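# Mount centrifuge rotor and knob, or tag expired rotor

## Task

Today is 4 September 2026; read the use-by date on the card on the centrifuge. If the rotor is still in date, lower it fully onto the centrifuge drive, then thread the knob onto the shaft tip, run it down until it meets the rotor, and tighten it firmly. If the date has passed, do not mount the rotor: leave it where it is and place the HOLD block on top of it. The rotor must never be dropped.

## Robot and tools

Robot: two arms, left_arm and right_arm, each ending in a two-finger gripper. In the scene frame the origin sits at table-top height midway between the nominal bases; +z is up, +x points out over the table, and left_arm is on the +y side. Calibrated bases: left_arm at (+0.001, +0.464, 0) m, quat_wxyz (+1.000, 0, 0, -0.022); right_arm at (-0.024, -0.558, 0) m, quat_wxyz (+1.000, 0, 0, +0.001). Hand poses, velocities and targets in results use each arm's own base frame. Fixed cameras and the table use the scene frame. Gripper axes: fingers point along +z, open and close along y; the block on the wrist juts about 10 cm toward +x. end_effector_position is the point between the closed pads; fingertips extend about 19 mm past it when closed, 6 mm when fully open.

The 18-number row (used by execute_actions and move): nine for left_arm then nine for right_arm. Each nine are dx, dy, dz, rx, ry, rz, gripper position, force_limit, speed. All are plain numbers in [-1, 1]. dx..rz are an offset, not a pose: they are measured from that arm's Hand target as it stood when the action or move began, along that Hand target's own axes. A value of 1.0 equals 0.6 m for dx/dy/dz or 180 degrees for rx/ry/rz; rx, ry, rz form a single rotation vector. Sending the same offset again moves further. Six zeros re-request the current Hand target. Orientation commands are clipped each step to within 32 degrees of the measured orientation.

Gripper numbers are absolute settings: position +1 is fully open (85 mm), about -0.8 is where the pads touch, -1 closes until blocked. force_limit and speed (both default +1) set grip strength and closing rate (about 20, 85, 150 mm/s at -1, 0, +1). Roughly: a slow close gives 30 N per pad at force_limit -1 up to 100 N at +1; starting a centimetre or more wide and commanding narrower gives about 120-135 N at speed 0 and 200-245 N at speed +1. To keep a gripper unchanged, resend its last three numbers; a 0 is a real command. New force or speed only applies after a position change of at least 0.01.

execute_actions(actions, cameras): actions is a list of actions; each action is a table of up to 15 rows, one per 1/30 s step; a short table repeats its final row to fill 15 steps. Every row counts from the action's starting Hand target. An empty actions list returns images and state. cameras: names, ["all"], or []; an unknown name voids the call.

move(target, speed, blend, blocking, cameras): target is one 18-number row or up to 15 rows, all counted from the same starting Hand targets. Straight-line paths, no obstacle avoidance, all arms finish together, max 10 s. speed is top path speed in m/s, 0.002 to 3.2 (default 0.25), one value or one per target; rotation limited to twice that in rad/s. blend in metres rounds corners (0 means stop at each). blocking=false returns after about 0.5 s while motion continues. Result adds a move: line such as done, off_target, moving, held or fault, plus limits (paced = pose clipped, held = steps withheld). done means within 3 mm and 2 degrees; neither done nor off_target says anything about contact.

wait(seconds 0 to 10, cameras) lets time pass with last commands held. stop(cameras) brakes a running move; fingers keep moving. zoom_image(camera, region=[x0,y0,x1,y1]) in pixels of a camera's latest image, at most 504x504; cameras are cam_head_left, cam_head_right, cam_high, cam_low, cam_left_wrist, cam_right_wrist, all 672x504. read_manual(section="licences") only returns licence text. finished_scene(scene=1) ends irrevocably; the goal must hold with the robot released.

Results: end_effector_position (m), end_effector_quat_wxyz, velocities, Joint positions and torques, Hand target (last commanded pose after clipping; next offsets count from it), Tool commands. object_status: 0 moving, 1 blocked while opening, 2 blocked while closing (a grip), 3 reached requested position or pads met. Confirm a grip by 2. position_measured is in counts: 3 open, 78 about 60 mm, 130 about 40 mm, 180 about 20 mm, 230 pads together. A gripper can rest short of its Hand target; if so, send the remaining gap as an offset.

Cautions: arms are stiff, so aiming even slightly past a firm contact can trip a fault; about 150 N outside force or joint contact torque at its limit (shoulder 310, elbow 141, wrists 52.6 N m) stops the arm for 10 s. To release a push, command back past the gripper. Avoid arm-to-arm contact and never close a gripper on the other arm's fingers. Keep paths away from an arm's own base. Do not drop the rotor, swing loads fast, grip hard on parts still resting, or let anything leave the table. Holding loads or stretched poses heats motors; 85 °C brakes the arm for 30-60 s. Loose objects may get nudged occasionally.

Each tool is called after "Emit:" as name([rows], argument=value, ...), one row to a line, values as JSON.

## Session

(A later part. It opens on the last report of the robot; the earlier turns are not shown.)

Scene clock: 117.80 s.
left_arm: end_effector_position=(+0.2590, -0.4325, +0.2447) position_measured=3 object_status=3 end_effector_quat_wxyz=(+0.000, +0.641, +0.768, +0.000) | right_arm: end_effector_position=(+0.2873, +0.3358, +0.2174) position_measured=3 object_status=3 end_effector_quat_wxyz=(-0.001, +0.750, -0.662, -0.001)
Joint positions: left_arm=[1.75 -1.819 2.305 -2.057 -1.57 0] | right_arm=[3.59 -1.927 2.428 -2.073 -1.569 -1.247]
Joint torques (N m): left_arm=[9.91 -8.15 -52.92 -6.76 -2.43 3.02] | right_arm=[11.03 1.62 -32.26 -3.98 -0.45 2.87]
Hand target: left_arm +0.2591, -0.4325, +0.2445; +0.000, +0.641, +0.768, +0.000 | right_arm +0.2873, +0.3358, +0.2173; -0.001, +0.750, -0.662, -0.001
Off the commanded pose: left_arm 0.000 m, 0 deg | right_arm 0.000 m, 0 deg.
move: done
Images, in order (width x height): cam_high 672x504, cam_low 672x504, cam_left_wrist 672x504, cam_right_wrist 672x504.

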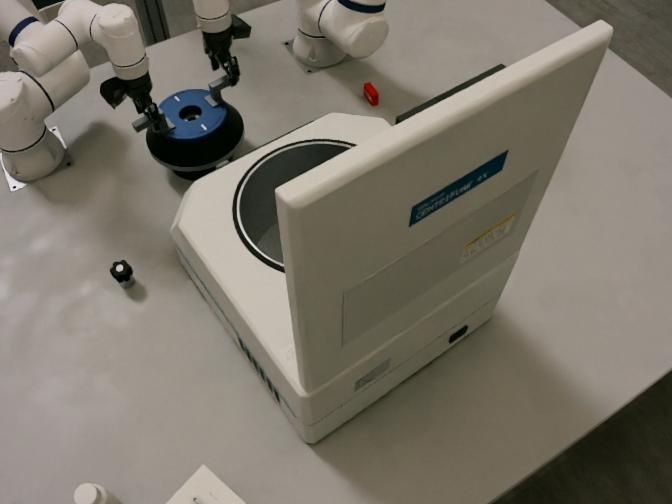

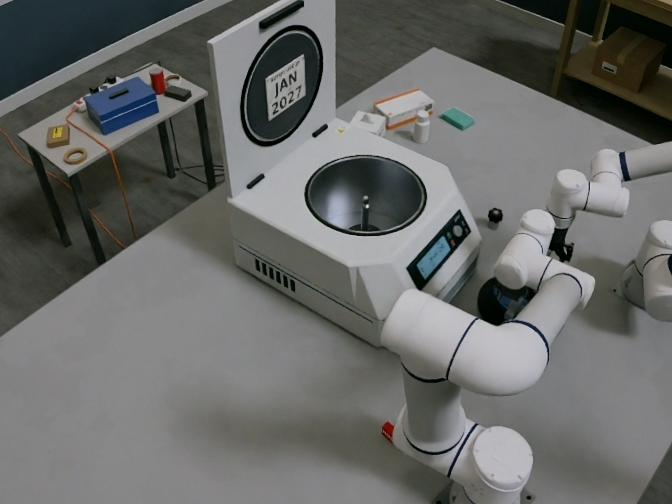

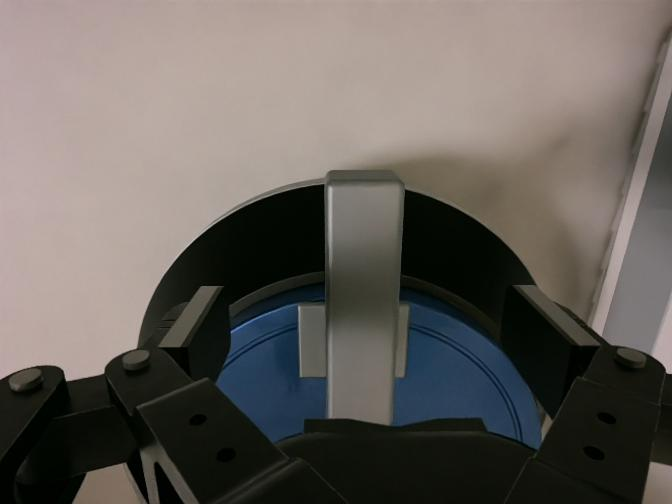

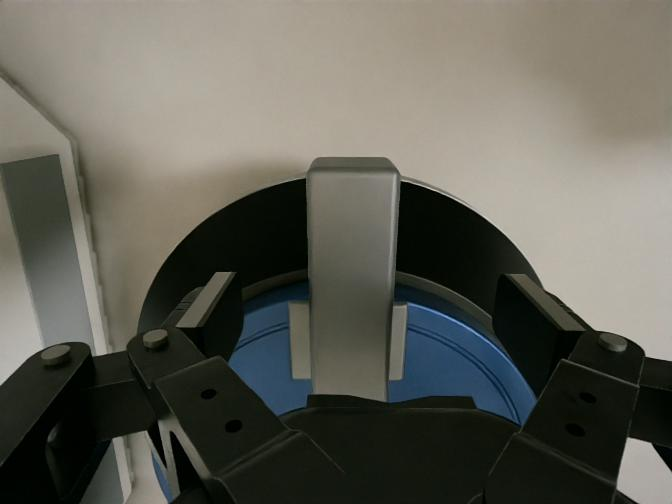

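Emit:
zoom_image(camera="cam_high", region=[190, 40, 260, 110])

Emit:
zoom_image(camera="cam_high", region=[120, 80, 190, 150])

Emit:
zoom_image(camera="cam_left_wrist", region=[290, 150, 430, 290])

Emit:
zoom_image(camera="cam_right_wrist", region=[280, 150, 420, 290])

Scaled by 7.200 from the camera's 672x504 image, which has a finer 960x720 frame.

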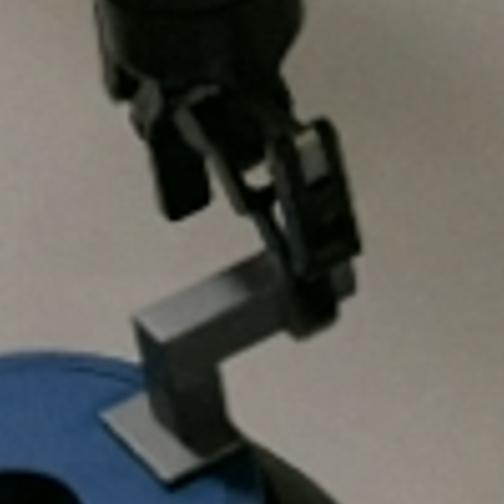

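Scaled by 7.200 from the camera's 672x504 image, which has a finer 960x720 frame.

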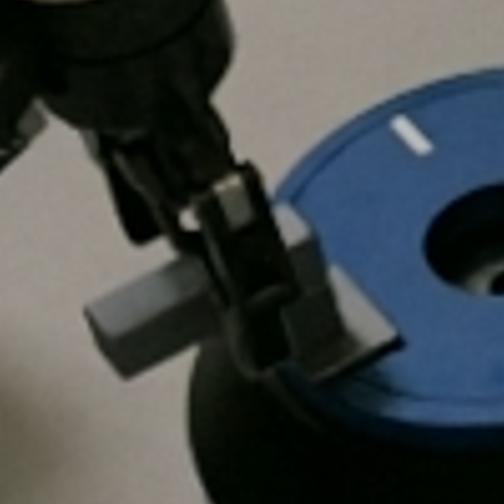

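Scaled by 3.600 from the camera's 672x504 image, which has a finer 960x720 frame.

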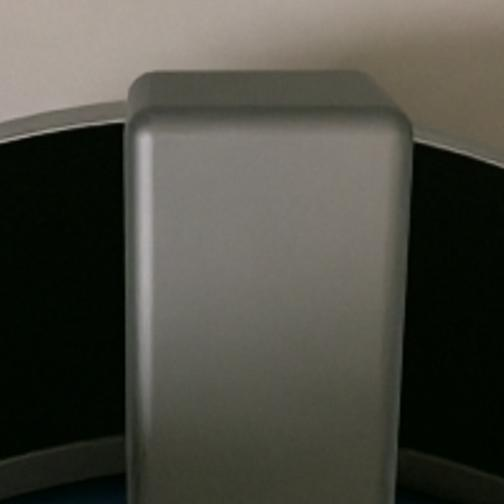

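Scaled by 3.600 from the camera's 672x504 image, which has a finer 960x720 frame.

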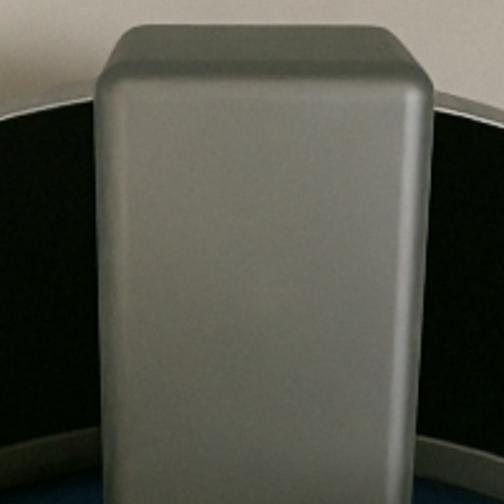

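Emit:
move(target=[0, -0.0017, 0.0267, 0, 0, 0, 1, 1, 1, 0, -0.0092, 0.0033, 0, 0, 0, 1, 1, 1], speed=0.1, cameras=["cam_left_wrist", "cam_right_wrist", "cam_high"])

Emit:
zoom_image(camera="cam_high", region=[120, 40, 260, 150])

Scene clock: 124.60 s.
left_arm: end_effector_position=(+0.2581, -0.4327, +0.2287) position_measured=3 object_status=3 end_effector_quat_wxyz=(+0.000, +0.641, +0.768, +0.000) | right_arm: end_effector_position=(+0.2928, +0.3365, +0.2154) position_measured=3 object_status=3 end_effector_quat_wxyz=(-0.001, +0.750, -0.662, -0.001)
Joint positions: left_arm=[1.748 -1.803 2.326 -2.094 -1.57 -0.002] | right_arm=[3.586 -1.915 2.425 -2.082 -1.569 -1.251]
Joint torques (N m): left_arm=[-21.16 -1.55 -51.7 -7.28 -2.83 -2.74] | right_arm=[-7.94 0.06 -44.16 -3.8 -0.89 -3.54]
Hand target: left_arm +0.2581, -0.4327, +0.2285; +0.000, +0.641, +0.768, +0.000 | right_arm +0.2928, +0.3365, +0.2153; -0.001, +0.750, -0.662, -0.001
Off the commanded pose: left_arm 0.000 m, 0 deg | right_arm 0.000 m, 0 deg.
move: done
Images, in order (width x height): cam_high 672x504, cam_left_wrist 672x504, cam_right_wrist 672x504.

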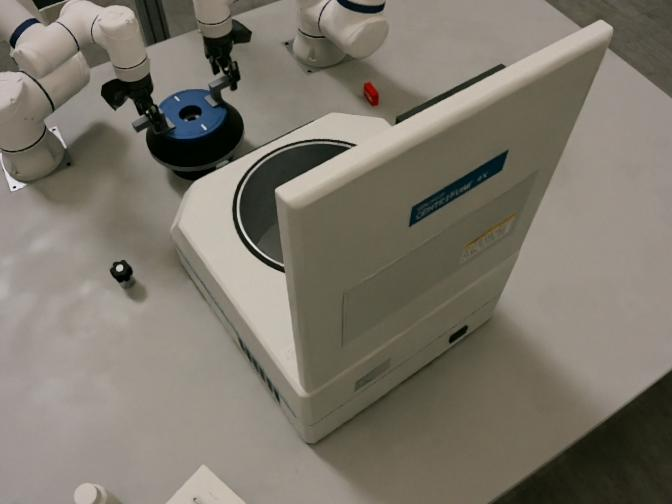

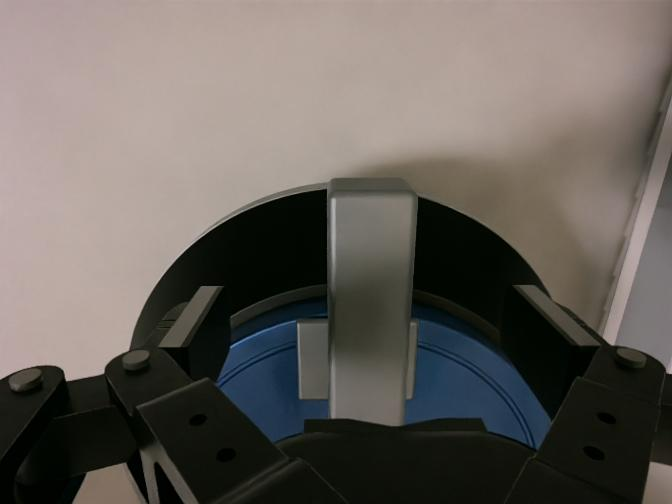

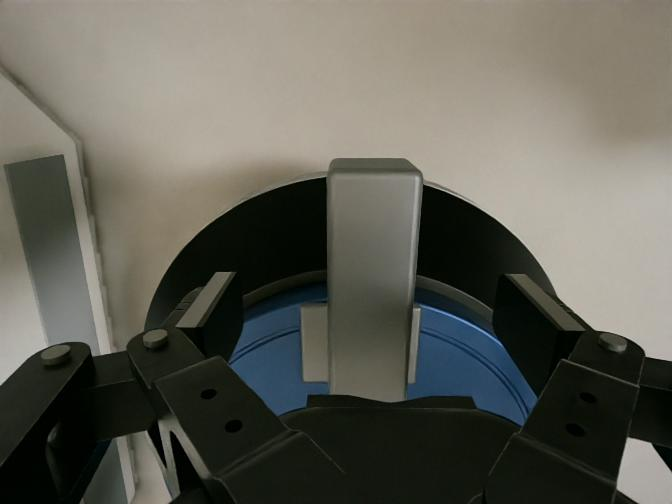

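Scaled by 3.600 from the camera's 672x504 image, which has a finer 960x720 frame.

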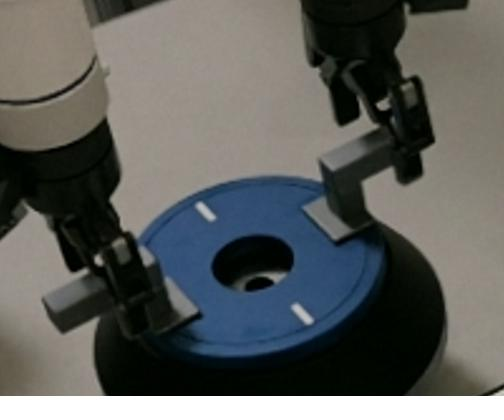

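Emit:
move(target=[0, 0, 0, 0, 0, 0, -1, -0.2, -1, 0, 0, 0, 0, 0, 0, -1, -0.2, -1], cameras=["cam_left_wrist", "cam_right_wrist"])

Scene clock: 130.03 s.
left_arm: end_effector_position=(+0.2581, -0.4327, +0.2285) position_measured=171 object_status=0 end_effector_quat_wxyz=(+0.000, +0.641, +0.768, +0.000) | right_arm: end_effector_position=(+0.2929, +0.3365, +0.2154) position_measured=171 object_status=0 end_effector_quat_wxyz=(-0.001, +0.750, -0.662, -0.001)
Joint positions: left_arm=[1.748 -1.802 2.326 -2.094 -1.57 -0.002] | right_arm=[3.586 -1.915 2.425 -2.082 -1.569 -1.251]
Joint torques (N m): left_arm=[-20.19 -4.99 -52.6 -5.96 -1.46 -3.11] | right_arm=[-1.24 -11.01 -37.25 -0.31 0.45 -3.54]
Hand target: left_arm +0.2581, -0.4327, +0.2285; +0.000, +0.641, +0.768, +0.000 | right_arm +0.2928, +0.3365, +0.2153; -0.001, +0.750, -0.662, -0.001
Off the commanded pose: left_arm 0.000 m, 0 deg | right_arm 0.000 m, 0 deg.
move: done
Images, in order (width x height): cam_left_wrist 672x504, cam_right_wrist 672x504.

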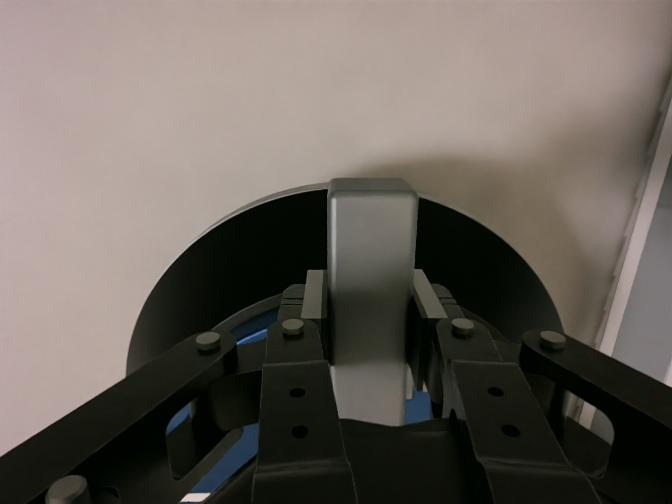

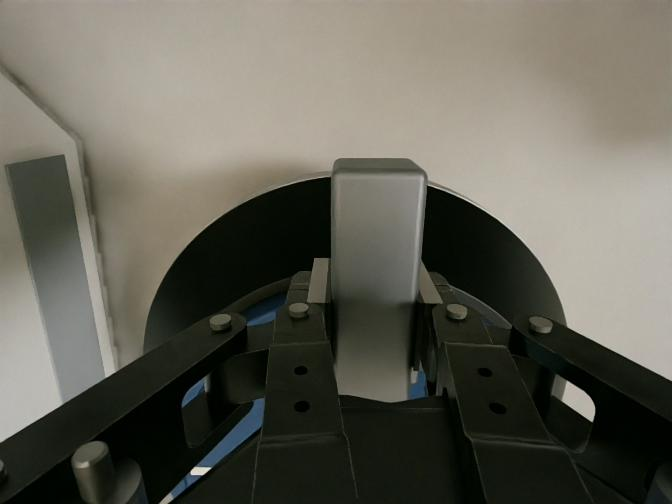

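Emit:
move(target=[0, 0, -0.0167, 0, 0, 0, -1, -0.2, -1, 0, 0, -0.0167, 0, 0, 0, -1, -0.2, -1], speed=0.03, cameras=["cam_left_wrist", "cam_right_wrist", "cam_high"])

Scene clock: 131.63 s.
left_arm: end_effector_position=(+0.2580, -0.4327, +0.2384) position_measured=171 object_status=2 end_effector_quat_wxyz=(+0.000, +0.641, +0.768, +0.000) | right_arm: end_effector_position=(+0.2928, +0.3365, +0.2252) position_measured=171 object_status=2 end_effector_quat_wxyz=(-0.001, +0.750, -0.662, -0.001)
Joint positions: left_arm=[1.748 -1.813 2.314 -2.071 -1.57 -0.002] | right_arm=[3.586 -1.926 2.412 -2.058 -1.569 -1.251]
Joint torques (N m): left_arm=[-1.53 -46.66 -112.17 -9.54 -1.55 -3.31] | right_arm=[-6.85 -58.75 -62.98 -2.81 2.72 -4.02]
Hand target: left_arm +0.2581, -0.4327, +0.2385; +0.000, +0.641, +0.768, +0.000 | right_arm +0.2928, +0.3365, +0.2254; -0.001, +0.750, -0.662, -0.001
Off the commanded pose: left_arm 0.000 m, 0 deg | right_arm 0.000 m, 0 deg.
move: done
Images, in order (width x height): cam_high 672x504, cam_left_wrist 672x504, cam_right_wrist 672x504.

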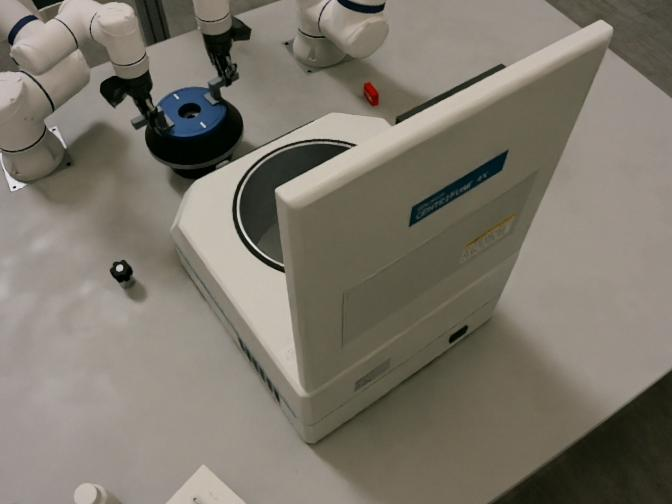

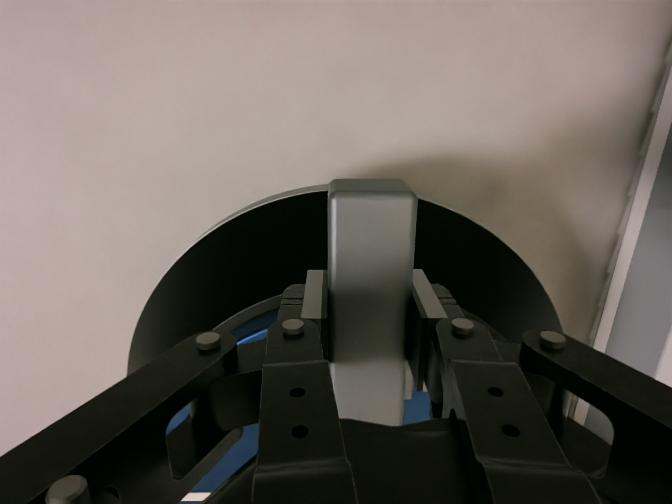

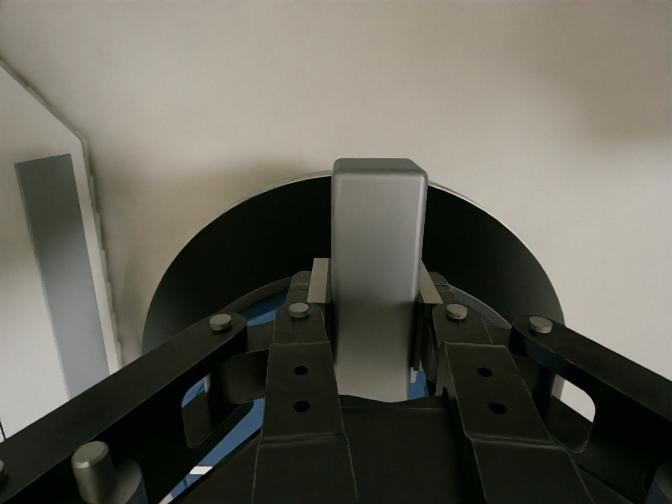

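Emit:
move(target=[0, 0, 0, 0, 0, 0, -0.97, 0.5, -1, 0, 0, 0, 0, 0, 0, -0.97, 0.5, -1], speed=0.03)

Scene clock: 133.43 s.
left_arm: end_effector_position=(+0.2581, -0.4327, +0.2385) position_measured=173 object_status=2 end_effector_quat_wxyz=(+0.000, +0.641, +0.768, +0.000) | right_arm: end_effector_position=(+0.2928, +0.3365, +0.2254) position_measured=172 object_status=2 end_effector_quat_wxyz=(-0.001, +0.750, -0.662, -0.001)
Joint positions: left_arm=[1.748 -1.813 2.313 -2.071 -1.57 -0.002] | right_arm=[3.586 -1.927 2.412 -2.057 -1.569 -1.251]
Joint torques (N m): left_arm=[4.4 -44.27 -111.03 -9.74 -1.19 -3.22] | right_arm=[-6.05 -62.44 -61.63 -2 3.39 -3.94]
Hand target: left_arm +0.2581, -0.4327, +0.2385; +0.000, +0.641, +0.768, +0.000 | right_arm +0.2928, +0.3365, +0.2254; -0.001, +0.750, -0.662, -0.001
Off the commanded pose: left_arm 0.000 m, 0 deg | right_arm 0.000 m, 0 deg.
move: done

Emit:
move([
  [0, 0, 0.0162, 0, 0, 0, -0.97, 0.5, -1, 0, 0, 0.0164, 0, 0, 0, -0.97, 0.5, -1],
  [0, 0, 0.0162, 0, 0, 0, -0.97, 0.5, -1, 0, 0, 0.0164, 0, 0, 0, 1, 0.5, -1],
], speed=0.03)

Scene clock: 155.03 s.
left_arm: end_effector_position=(+0.2581, -0.4327, +0.2288) position_measured=173 object_status=2 end_effector_quat_wxyz=(+0.000, +0.641, +0.768, +0.000) | right_arm: end_effector_position=(+0.2928, +0.3365, +0.2155) position_measured=3 object_status=0 end_effector_quat_wxyz=(-0.001, +0.750, -0.662, -0.001)
Joint positions: left_arm=[1.748 -1.803 2.325 -2.093 -1.57 -0.002] | right_arm=[3.586 -1.915 2.425 -2.082 -1.569 -1.251]
Joint torques (N m): left_arm=[-28.24 45.9 21.6 -2.33 -6.76 1.02] | right_arm=[-1.36 -1.2 -31.8 0.38 -1.09 2.48]
Hand target: left_arm +0.2581, -0.4327, +0.2288; +0.000, +0.641, +0.768, +0.000 | right_arm +0.2928, +0.3365, +0.2155; -0.001, +0.750, -0.662, -0.001
Off the commanded pose: left_arm 0.000 m, 0 deg | right_arm 0.000 m, 0 deg.
move: done

Emit:
move([
  [0, 0, -0.0009, 0, 0, 0, -0.97, 0.5, -1, 0, 0, -0.2, 0, 0, 0, 1, 0.5, -1],
], speed=0.15)

Scene clock: 157.80 s.
left_arm: end_effector_position=(+0.2581, -0.4327, +0.2293) position_measured=173 object_status=2 end_effector_quat_wxyz=(+0.000, +0.641, +0.768, +0.000) | right_arm: end_effector_position=(+0.2928, +0.3363, +0.3354) position_measured=3 object_status=3 end_effector_quat_wxyz=(-0.001, +0.750, -0.662, -0.001)
Joint positions: left_arm=[1.748 -1.803 2.325 -2.092 -1.57 -0.002] | right_arm=[3.585 -2.015 2.254 -1.811 -1.569 -1.252]
Joint torques (N m): left_arm=[-30.26 -8.15 -24.66 3.58 -6.74 1.09] | right_arm=[-8.88 -37.21 -48.45 0.66 2.21 -3.6]
Hand target: left_arm +0.2581, -0.4327, +0.2294; +0.000, +0.641, +0.768, +0.000 | right_arm +0.2928, +0.3363, +0.3355; -0.001, +0.750, -0.662, -0.001
Off the commanded pose: left_arm 0.000 m, 0 deg | right_arm 0.000 m, 0 deg.
move: done

Emit:
move(target=[0, 0, 0, 0, 0, 0, -0.97, 0.5, -1, -0.352, -0.937, -0.2742, 0, 0, 0, 1, 0.5, -1], speed=0.4, cameras=["cam_right_wrist", "cam_head_left"])

Emit:
zoom_image(camera="cam_right_wrist", region=[260, 20, 410, 170])

Emit:
move(target=[0, 0, 0, 0, 0, 0, -0.97, 0.5, -1, 0, 0, 0.2, 0, 0, 0, 1, 0.5, -1], speed=0.3, cameras=["cam_right_wrist"])

Emit:
zoom_image(camera="cam_right_wrist", region=[260, 20, 410, 170])

Scene clock: 164.23 s.
left_arm: end_effector_position=(+0.2581, -0.4327, +0.2294) position_measured=173 object_status=2 end_effector_quat_wxyz=(+0.000, +0.641, +0.768, +0.000) | right_arm: end_effector_position=(+0.8243, +0.6153, +0.5006) position_measured=3 object_status=3 end_effector_quat_wxyz=(-0.001, +0.750, -0.662, -0.001)
Joint positions: left_arm=[1.748 -1.803 2.325 -2.092 -1.57 -0.002] | right_arm=[3.609 -1.009 0.896 -1.458 -1.569 -1.228]
Joint torques (N m): left_arm=[-10.31 -9.94 -27.17 1.23 -6.93 0.4] | right_arm=[12.98 -123.91 -48.61 0.84 -1.14 2.6]
Hand target: left_arm +0.2581, -0.4327, +0.2294; +0.000, +0.641, +0.768, +0.000 | right_arm +0.8244, +0.6153, +0.5006; -0.001, +0.750, -0.662, -0.001
Off the commanded pose: left_arm 0.000 m, 0 deg | right_arm 0.000 m, 0 deg.
move: done
Images, in order (width x height): cam_head_left 672x504, cam_right_wrist 672x504.

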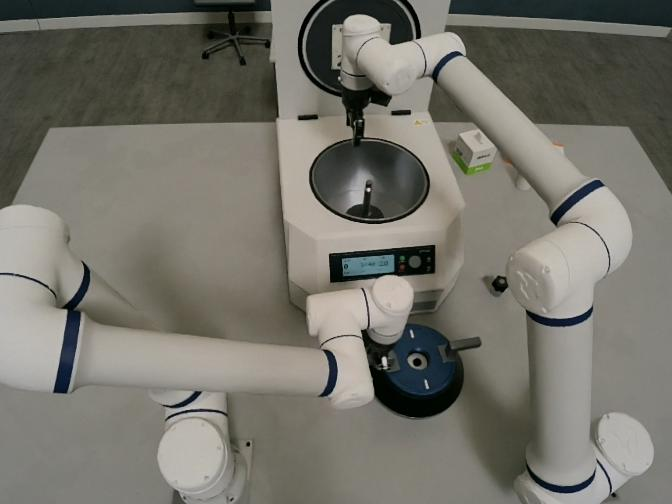

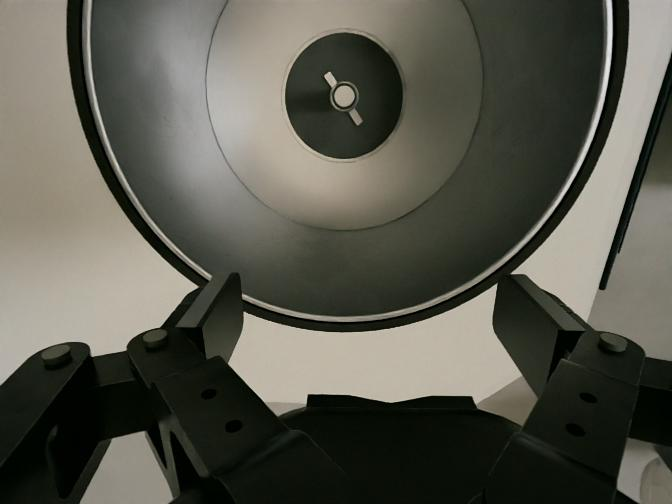

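Scaled by 3.360 from the camera's 672x504 image, which has a finer 960x720 frame.

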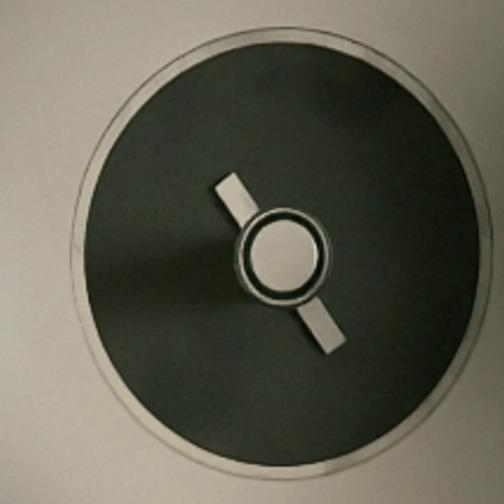

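Scene clock: 165.37 s.
left_arm: end_effector_position=(+0.2581, -0.4327, +0.2294) position_measured=173 object_status=2 end_effector_quat_wxyz=(+0.000, +0.641, +0.768, +0.000) | right_arm: end_effector_position=(+0.8244, +0.6156, +0.3808) position_measured=3 object_status=3 end_effector_quat_wxyz=(-0.001, +0.750, -0.662, -0.001)
Joint positions: left_arm=[1.748 -1.803 2.325 -2.092 -1.57 -0.002] | right_arm=[3.609 -1.011 1.108 -1.669 -1.569 -1.228]
Joint torques (N m): left_arm=[-10.41 -10.59 -26.5 1.11 -6.8 -0.16] | right_arm=[-4.14 -120.53 -37.19 -4.2 2.77 -0.47]
Hand target: left_arm +0.2581, -0.4327, +0.2294; +0.000, +0.641, +0.768, +0.000 | right_arm +0.8244, +0.6156, +0.3806; -0.001, +0.750, -0.662, -0.001
Off the commanded pose: left_arm 0.000 m, 0 deg | right_arm 0.000 m, 0 deg.
move: done
Images, in order (width x height): cam_right_wrist 672x504.

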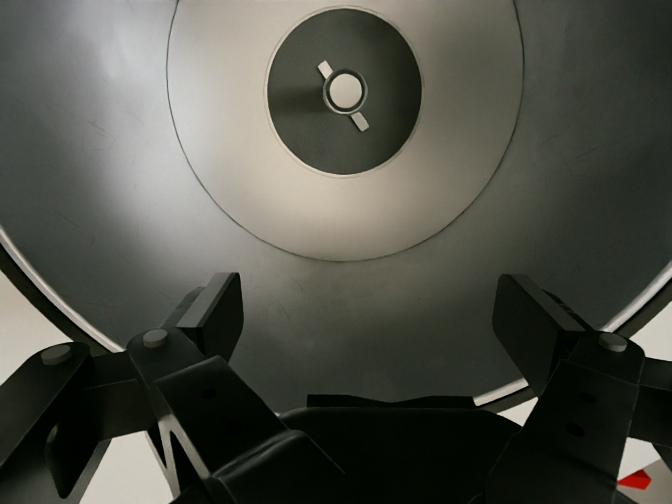

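Scaled by 3.360 from the camera's 672x504 image, which has a finer 960x720 frame.

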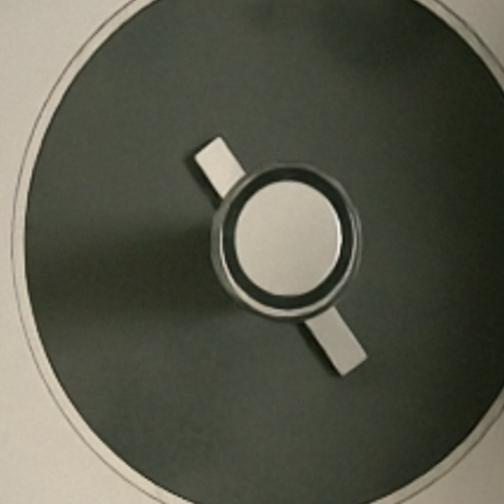

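Emit:
move([
  [0, 0, 0, 0, 0, 0, -0.97, 0.5, -1, 0.1015, 0.2645, -0.0833, 0, 0, 0, 1, 0.5, -1],
  [0, 0, 0, 0, 0, 0, -0.97, 0.5, -1, 0.3522, 0.9367, 0.101, 0, 0, 0, 1, 0.5, -1],
  [0, 0, 0, 0, 0, 0, -0.97, 0.5, -1, 0.3522, 0.9367, 0.2748, 0, 0, 0, 1, 0.5, -1],
], speed=[0.4, 0.4, 0.1], blend=[0.05, 0, 0], cameras=["cam_right_wrist", "cam_left_wrist"])

Scene clock: 183.20 s.
left_arm: end_effector_position=(+0.2581, -0.4327, +0.2294) position_measured=173 object_status=2 end_effector_quat_wxyz=(+0.000, +0.641, +0.768, +0.000) | right_arm: end_effector_position=(+0.2930, +0.3364, +0.2153) position_measured=3 object_status=3 end_effector_quat_wxyz=(-0.001, +0.750, -0.662, -0.001)
Joint positions: left_arm=[1.748 -1.803 2.325 -2.092 -1.57 -0.002] | right_arm=[3.585 -1.915 2.425 -2.082 -1.569 -1.252]
Joint torques (N m): left_arm=[-8.26 -9.56 -27.29 1.17 -6.78 -1.2] | right_arm=[12.03 1.59 -31.27 -4.4 0.19 2.37]
Hand target: left_arm +0.2581, -0.4327, +0.2294; +0.000, +0.641, +0.768, +0.000 | right_arm +0.2930, +0.3364, +0.2152; -0.001, +0.750, -0.662, -0.001
Off the commanded pose: left_arm 0.000 m, 0 deg | right_arm 0.000 m, 0 deg.
move: done
Images, in order (width x height): cam_left_wrist 672x504, cam_right_wrist 672x504.

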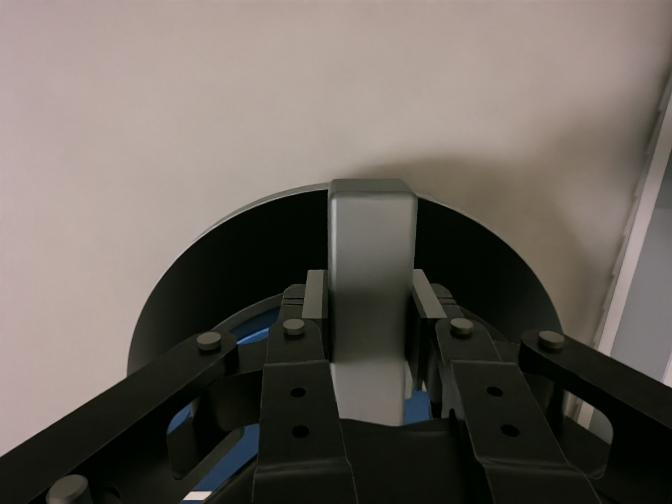

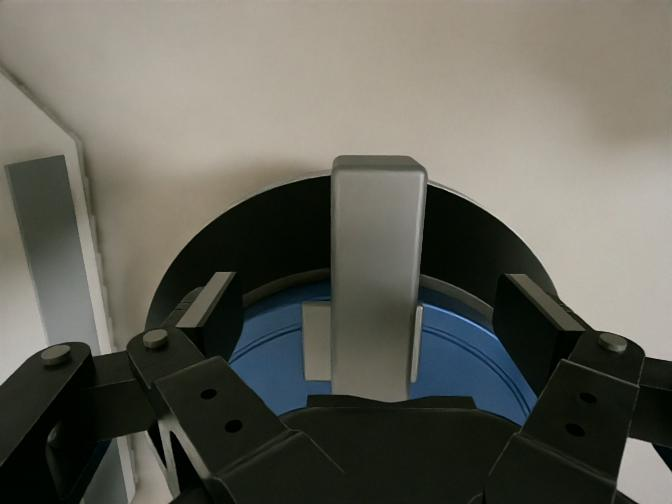

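Emit:
move(target=[0,0,0,0,0,0,-0.97,0.5,-1,0,0,0,0,0,0,-0.97,0.5,-1], speed=0.05)

Scene clock: 192.23 s.
left_arm: end_effector_position=(+0.2581, -0.4327, +0.2294) position_measured=173 object_status=2 end_effector_quat_wxyz=(+0.000, +0.641, +0.768, +0.000) | right_arm: end_effector_position=(+0.2930, +0.3364, +0.2152) position_measured=171 object_status=0 end_effector_quat_wxyz=(-0.001, +0.750, -0.662, -0.001)
Joint positions: left_arm=[1.748 -1.803 2.325 -2.092 -1.57 -0.002] | right_arm=[3.585 -1.914 2.426 -2.083 -1.569 -1.251]
Joint torques (N m): left_arm=[-9.97 -10.93 -26.18 1.03 -6.87 -2.21] | right_arm=[10.99 -1.18 -31.87 -2.66 -0.34 2.48]
Hand target: left_arm +0.2581, -0.4327, +0.2294; +0.000, +0.641, +0.768, +0.000 | right_arm +0.2930, +0.3364, +0.2152; -0.001, +0.750, -0.662, -0.001
Off the commanded pose: left_arm 0.000 m, 0 deg | right_arm 0.000 m, 0 deg.
move: done

Emit:
move(target=[0,0,-0.02,0,0,0,-0.97,0.5,-1,0,0,-0.02,0,0,0,-0.97,0.5,-1], speed=0.03)

Scene clock: 193.33 s.
left_arm: end_effector_position=(+0.2581, -0.4327, +0.2412) position_measured=173 object_status=2 end_effector_quat_wxyz=(+0.000, +0.641, +0.768, +0.000) | right_arm: end_effector_position=(+0.2930, +0.3364, +0.2270) position_measured=172 object_status=2 end_effector_quat_wxyz=(-0.001, +0.750, -0.662, -0.001)
Joint positions: left_arm=[1.748 -1.816 2.31 -2.065 -1.57 -0.002] | right_arm=[3.585 -1.928 2.41 -2.053 -1.569 -1.251]
Joint torques (N m): left_arm=[-10.4 -48.18 -85.26 0.88 4.71 -2.57] | right_arm=[-19.01 -61.69 -56.46 -0.27 -5.23 -0.69]
Hand target: left_arm +0.2581, -0.4327, +0.2414; +0.000, +0.641, +0.768, +0.000 | right_arm +0.2930, +0.3364, +0.2272; -0.001, +0.750, -0.662, -0.001
Off the commanded pose: left_arm 0.000 m, 0 deg | right_arm 0.000 m, 0 deg.
move: done

Emit:
move(target=[0,0,-0.6167,0,0,0,-0.97,0.5,-1,0,0,-0.6167,0,0,0,-0.97,0.5,-1], speed=0.15, cameras=["cam_head_right"])

Scene clock: 219.23 s.
left_arm: end_effector_position=(+0.2577, -0.4327, +0.6112) position_measured=173 object_status=2 end_effector_quat_wxyz=(+0.000, +0.641, +0.768, +0.000) | right_arm: end_effector_position=(+0.2930, +0.3356, +0.5970) position_measured=172 object_status=2 end_effector_quat_wxyz=(-0.001, +0.750, -0.662, -0.001)
Joint positions: left_arm=[1.747 -1.912 1.707 -1.366 -1.57 -0.003] | right_arm=[3.584 -2.019 1.794 -1.347 -1.569 -1.253]
Joint torques (N m): left_arm=[-3.97 -29.43 -106.52 4.57 2.83 -0.89] | right_arm=[-18.48 -23.39 -64.24 0.41 -8.7 -3.48]
Hand target: left_arm +0.2577, -0.4327, +0.6114; +0.000, +0.641, +0.768, +0.000 | right_arm +0.2930, +0.3357, +0.5972; -0.001, +0.750, -0.662, -0.001
Off the commanded pose: left_arm 0.000 m, 0 deg | right_arm 0.000 m, 0 deg.
move: done
Images, in order (width x height): cam_head_right 672x504.

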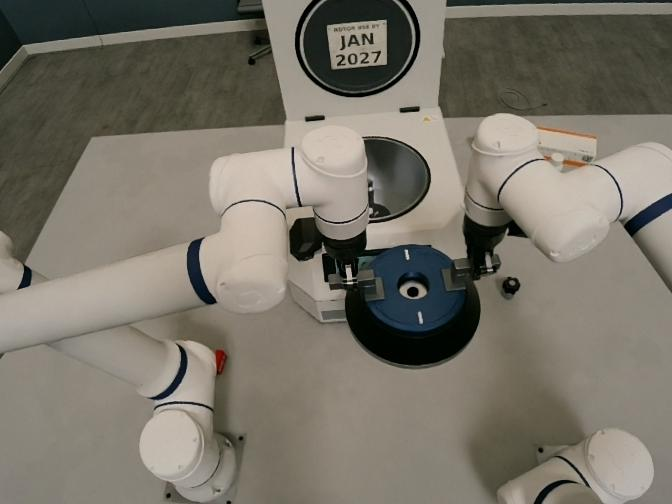

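Emit:
move([
  [0.001734,0.064965,0,0,0,0.021429,-0.97,0.5,-1,-0.002699,-0.037605,0,0,0,0.021429,-0.97,0.5,-1],
  [0.002529,0.129866,0,0,0,0.042857,-0.97,0.5,-1,-0.006295,-0.075271,0,0,0,0.042857,-0.97,0.5,-1],
  [0.002389,0.194641,0,0,0,0.064286,-0.97,0.5,-1,-0.010781,-0.113056,0,0,0,0.064286,-0.97,0.5,-1],
  [0.001325,0.259229,0,0,0,0.085714,-0.97,0.5,-1,-0.016147,-0.151022,0,0,0,0.085714,-0.97,0.5,-1],
], speed=0.08, blend=0.003)

Scene clock: 237.73 s.
left_arm: end_effector_position=(+0.4105, -0.4042, +0.6115) position_measured=173 object_status=2 end_effector_quat_wxyz=(+0.000, +0.738, +0.675, +0.000) | right_arm: end_effector_position=(+0.3816, +0.3565, +0.5972) position_measured=172 object_status=2 end_effector_quat_wxyz=(+0.001, -0.654, +0.756, +0.001)
Joint positions: left_arm=[2.05 -1.789 1.62 -1.403 -1.57 0.569] | right_arm=[3.545 -1.885 1.714 -1.401 -1.569 -1.023]
Joint torques (N m): left_arm=[34.89 -43.98 -105.52 1.96 6.54 2.13] | right_arm=[-27.63 -52.3 -63.01 -1.58 -10.81 2.67]
Hand target: left_arm +0.4106, -0.4042, +0.6115; +0.000, +0.738, +0.675, +0.000 | right_arm +0.3817, +0.3565, +0.5972; +0.001, -0.654, +0.756, +0.001
Off the commanded pose: left_arm 0.000 m, 0 deg | right_arm 0.000 m, 0 deg.
move: done

Emit:
move([
  [0.022536,0.085198,0,0,0,0.021429,-0.97,0.5,-1,-0.023509,-0.05781,0,0,0,0.021429,-0.97,0.5,-1],
  [0.044132,0.170332,0,0,0,0.042857,-0.97,0.5,-1,-0.047915,-0.11568,0,0,0,0.042857,-0.97,0.5,-1],
  [0.064795,0.25534,0,0,0,0.064286,-0.97,0.5,-1,-0.07321,-0.173669,0,0,0,0.064286,-0.97,0.5,-1],
  [0.084533,0.34016,0,0,0,0.085714,-0.97,0.5,-1,-0.099386,-0.231839,0,0,0,0.085714,-0.97,0.5,-1],
  [0.103364,0.424729,0,0,0,0.107143,-0.97,0.5,-1,-0.126429,-0.290248,0,0,0,0.107143,-0.97,0.5,-1],
  [0.121305,0.508985,0,0,0,0.128571,-0.97,0.5,-1,-0.154319,-0.348955,0,0,0,0.128571,-0.97,0.5,-1],
  [0.138379,0.592872,0,0,0,0.15,-0.97,0.5,-1,-0.183036,-0.408015,0,0,0,0.15,-0.97,0.5,-1],
], speed=0.1, blend=0.003, cameras=["cam_head_left", "cam_head_right", "cam_high", "cam_low"])

Scene clock: 245.80 s.
left_arm: end_effector_position=(+0.7722, -0.3533, +0.6118) position_measured=173 object_status=2 end_effector_quat_wxyz=(+0.000, +0.875, +0.484, +0.000) | right_arm: end_effector_position=(+0.6397, +0.4298, +0.5974) position_measured=172 object_status=2 end_effector_quat_wxyz=(+0.000, -0.460, +0.888, +0.001)
Joint positions: left_arm=[2.502 -1.324 1.148 -1.395 -1.57 1.492] | right_arm=[3.5 -1.465 1.341 -1.448 -1.569 -0.596]
Joint torques (N m): left_arm=[59.39 -75.29 -116.62 -6.41 16.19 4.23] | right_arm=[-26.76 -132.45 -59.59 7.08 -8.8 2.55]
Hand target: left_arm +0.7724, -0.3533, +0.6118; +0.000, +0.875, +0.484, +0.000 | right_arm +0.6398, +0.4299, +0.5974; +0.000, -0.459, +0.888, +0.001
Off the commanded pose: left_arm 0.000 m, 0 deg | right_arm 0.000 m, 0 deg.
move: done
Images, in order (width x height): cam_head_left 672x504, cam_head_right 672x504, cam_high 672x504, cam_low 672x504.

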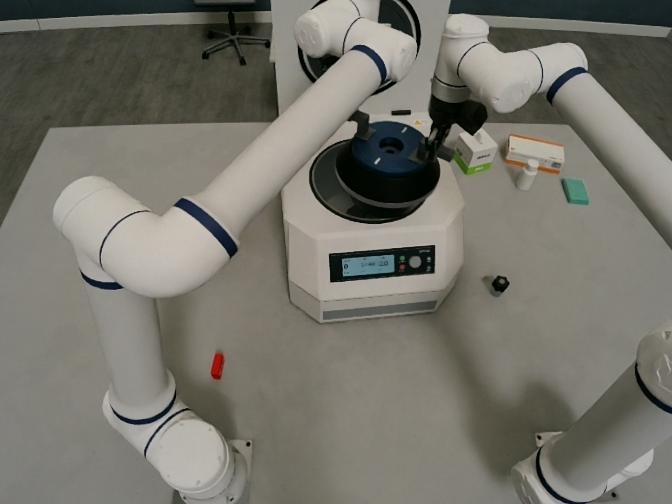

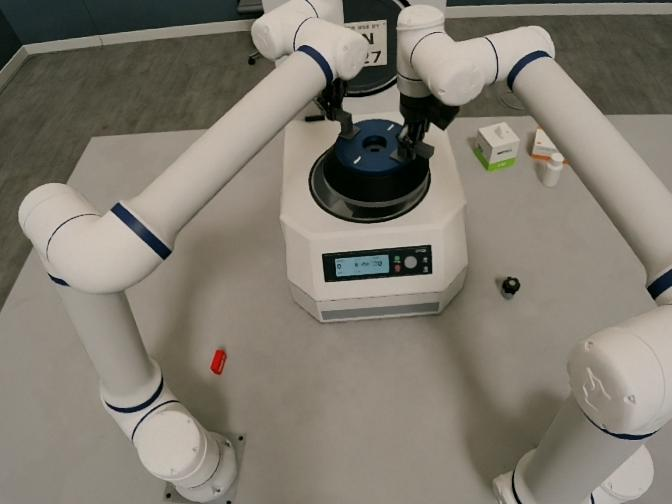

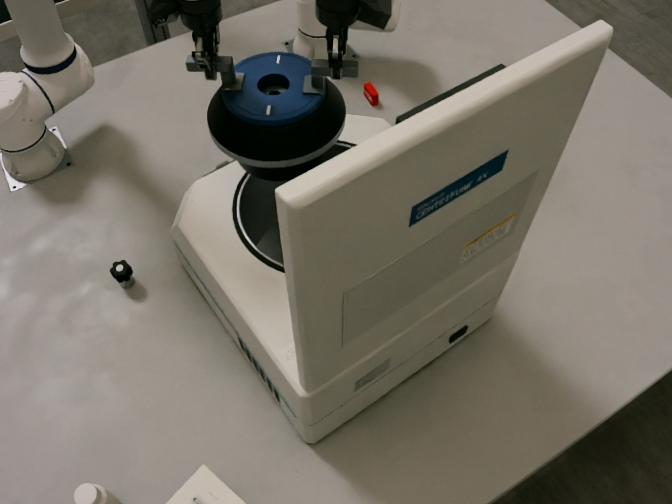

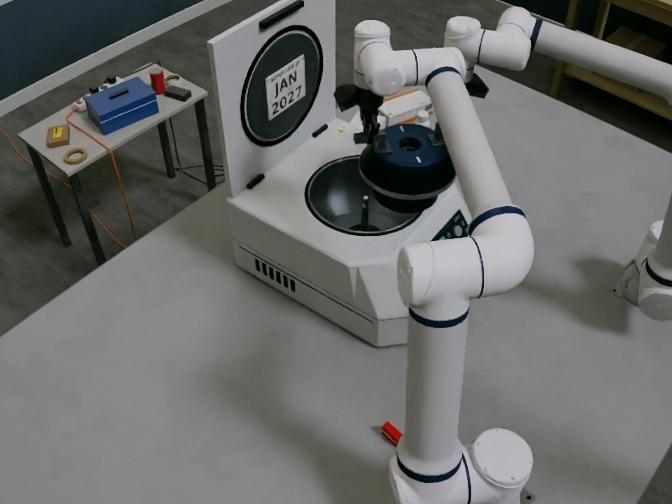

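Emit:
move([
  [0.052355,0.066992,0,0,0,0.021429,-0.97,0.5,-1,-0.053297,-0.039586,0,0,0,0.021429,-0.97,0.5,-1],
  [0.10377,0.13392,0,0,0,0.042857,-0.97,0.5,-1,-0.107491,-0.079232,0,0,0,0.042857,-0.97,0.5,-1],
], speed=0.1, blend=0.003, cameras=["cam_head_right", "cam_high", "cam_low", "cam_left_wrist"])

Scene clock: 251.00 s.
left_arm: end_effector_position=(+0.8734, -0.3434, +0.6119) position_measured=173 object_status=2 end_effector_quat_wxyz=(+0.000, +0.906, +0.424, +0.000) | right_arm: end_effector_position=(+0.7157, +0.4550, +0.5975) position_measured=172 object_status=2 end_effector_quat_wxyz=(+0.000, -0.399, +0.917, +0.001)
Joint positions: left_arm=[2.577 -1.155 0.919 -1.335 -1.57 1.701] | right_arm=[3.496 -1.331 1.182 -1.423 -1.569 -0.466]
Joint torques (N m): left_arm=[66.32 -83.32 -119.94 -10.78 16.7 3.11] | right_arm=[-23.75 -159.38 -58.01 8.28 -7.24 2.62]
Hand target: left_arm +0.8735, -0.3434, +0.6119; +0.000, +0.906, +0.424, +0.000 | right_arm +0.7158, +0.4551, +0.5974; +0.000, -0.399, +0.917, +0.001
Off the commanded pose: left_arm 0.000 m, 0 deg | right_arm 0.000 m, 0 deg.
move: done
Images, in order (width x height): cam_head_right 672x504, cam_high 672x504, cam_low 672x504, cam_left_wrist 672x504.

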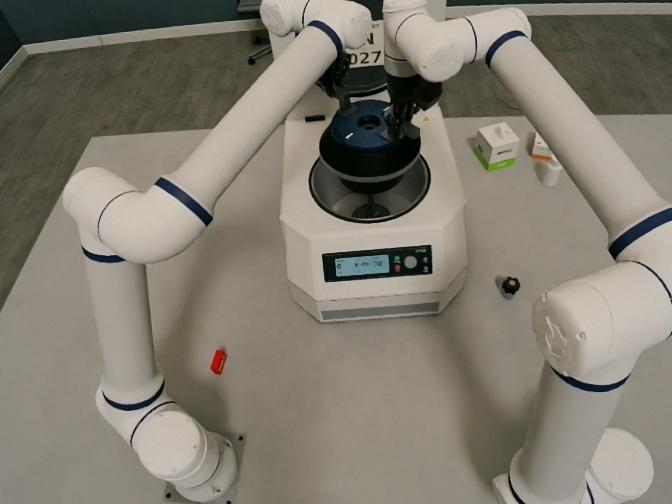

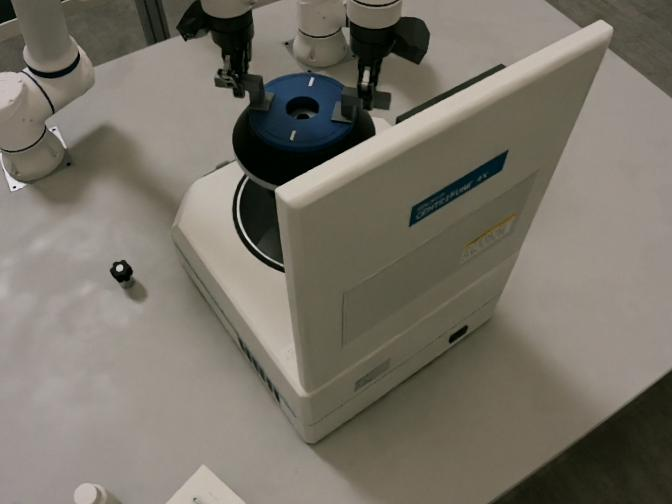

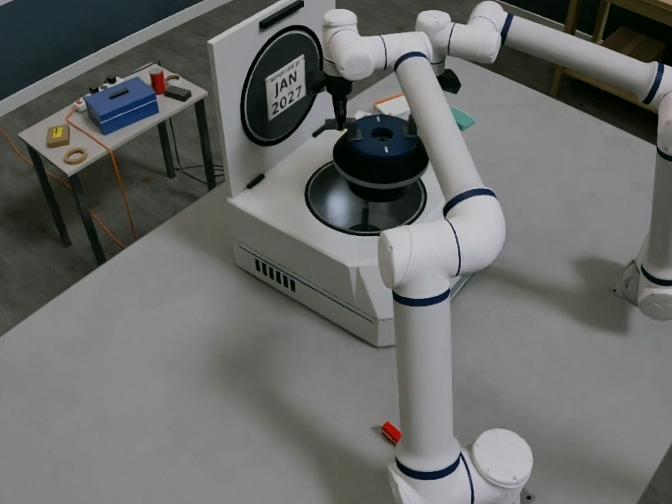

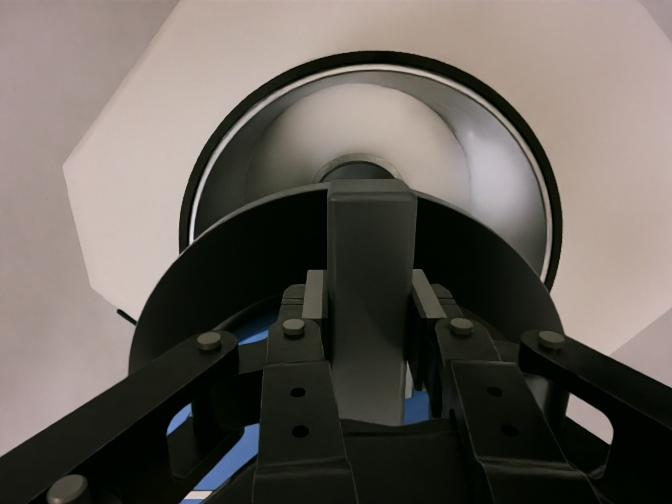

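Emit:
move(target=[0.058991,0.059421,0,0,0,0.021429,-0.97,0.5,-1,-0.059923,-0.032013,0,0,0,0.021429,-0.97,0.5,-1], speed=0.08, cameras=["cam_head_left", "cam_head_right", "cam_high", "cam_low", "cam_right_wrist"])

Scene clock: 257.87 s.
left_arm: end_effector_position=(+0.9235, -0.3390, +0.6119) position_measured=173 object_status=2 end_effector_quat_wxyz=(+0.000, +0.919, +0.393, +0.000) | right_arm: end_effector_position=(+0.7543, +0.4682, +0.5975) position_measured=172 object_status=2 end_effector_quat_wxyz=(+0.000, -0.368, +0.930, +0.001)
Joint positions: left_arm=[2.608 -1.059 0.774 -1.287 -1.57 1.8] | right_arm=[3.495 -1.259 1.088 -1.401 -1.569 -0.399]
Joint torques (N m): left_arm=[64.9 -92.4 -120.31 -13.02 16.87 3.63] | right_arm=[-19.43 -169.51 -57.11 8.77 -6.23 2.74]
Hand target: left_arm +0.9236, -0.3390, +0.6119; +0.000, +0.920, +0.393, +0.000 | right_arm +0.7544, +0.4683, +0.5975; +0.000, -0.368, +0.930, +0.001
Off the commanded pose: left_arm 0.000 m, 0 deg | right_arm 0.000 m, 0 deg.
move: done
Images, in order (width x height): cam_head_left 672x504, cam_head_right 672x504, cam_high 672x504, cam_low 672x504, cam_right_wrist 672x504.

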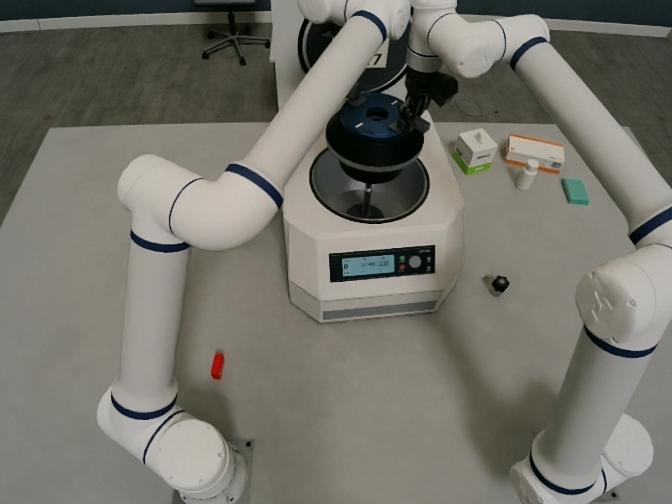

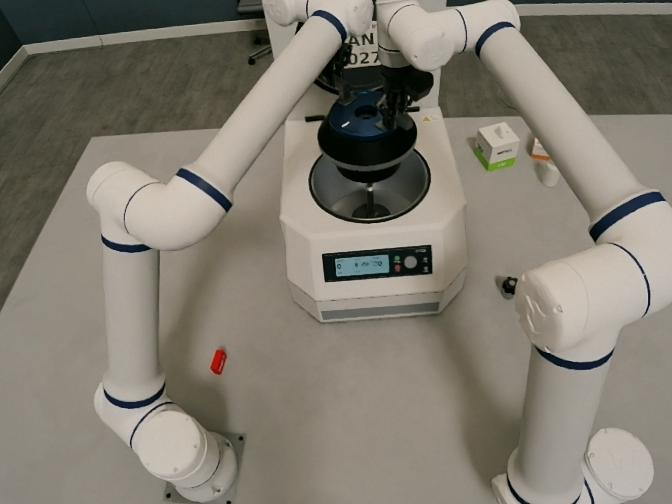

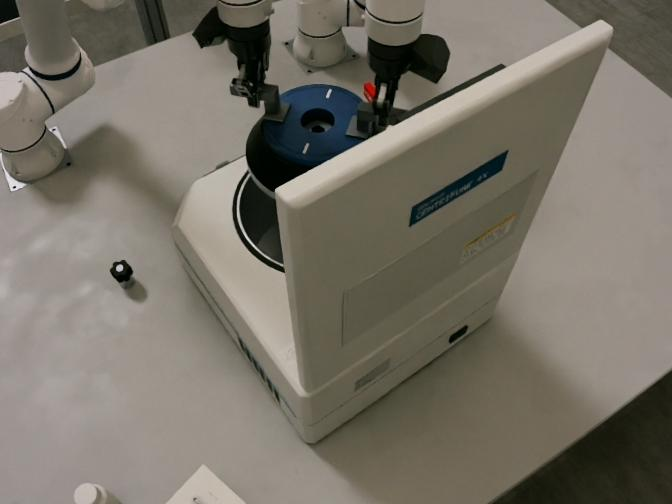

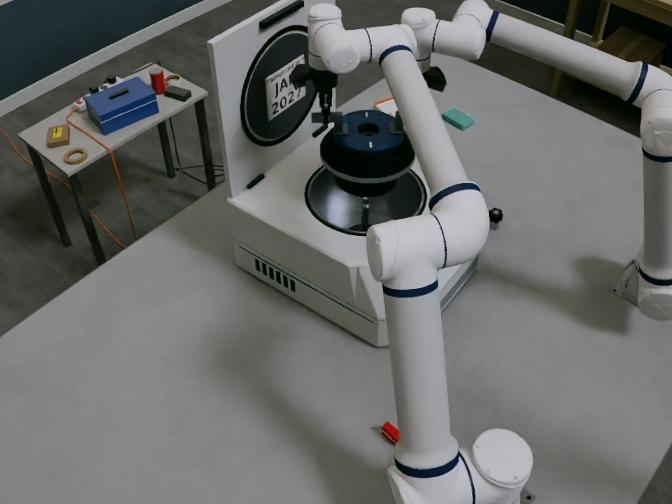

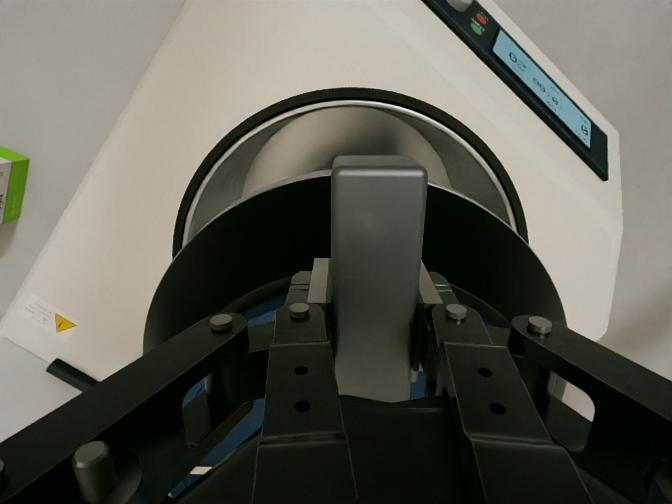

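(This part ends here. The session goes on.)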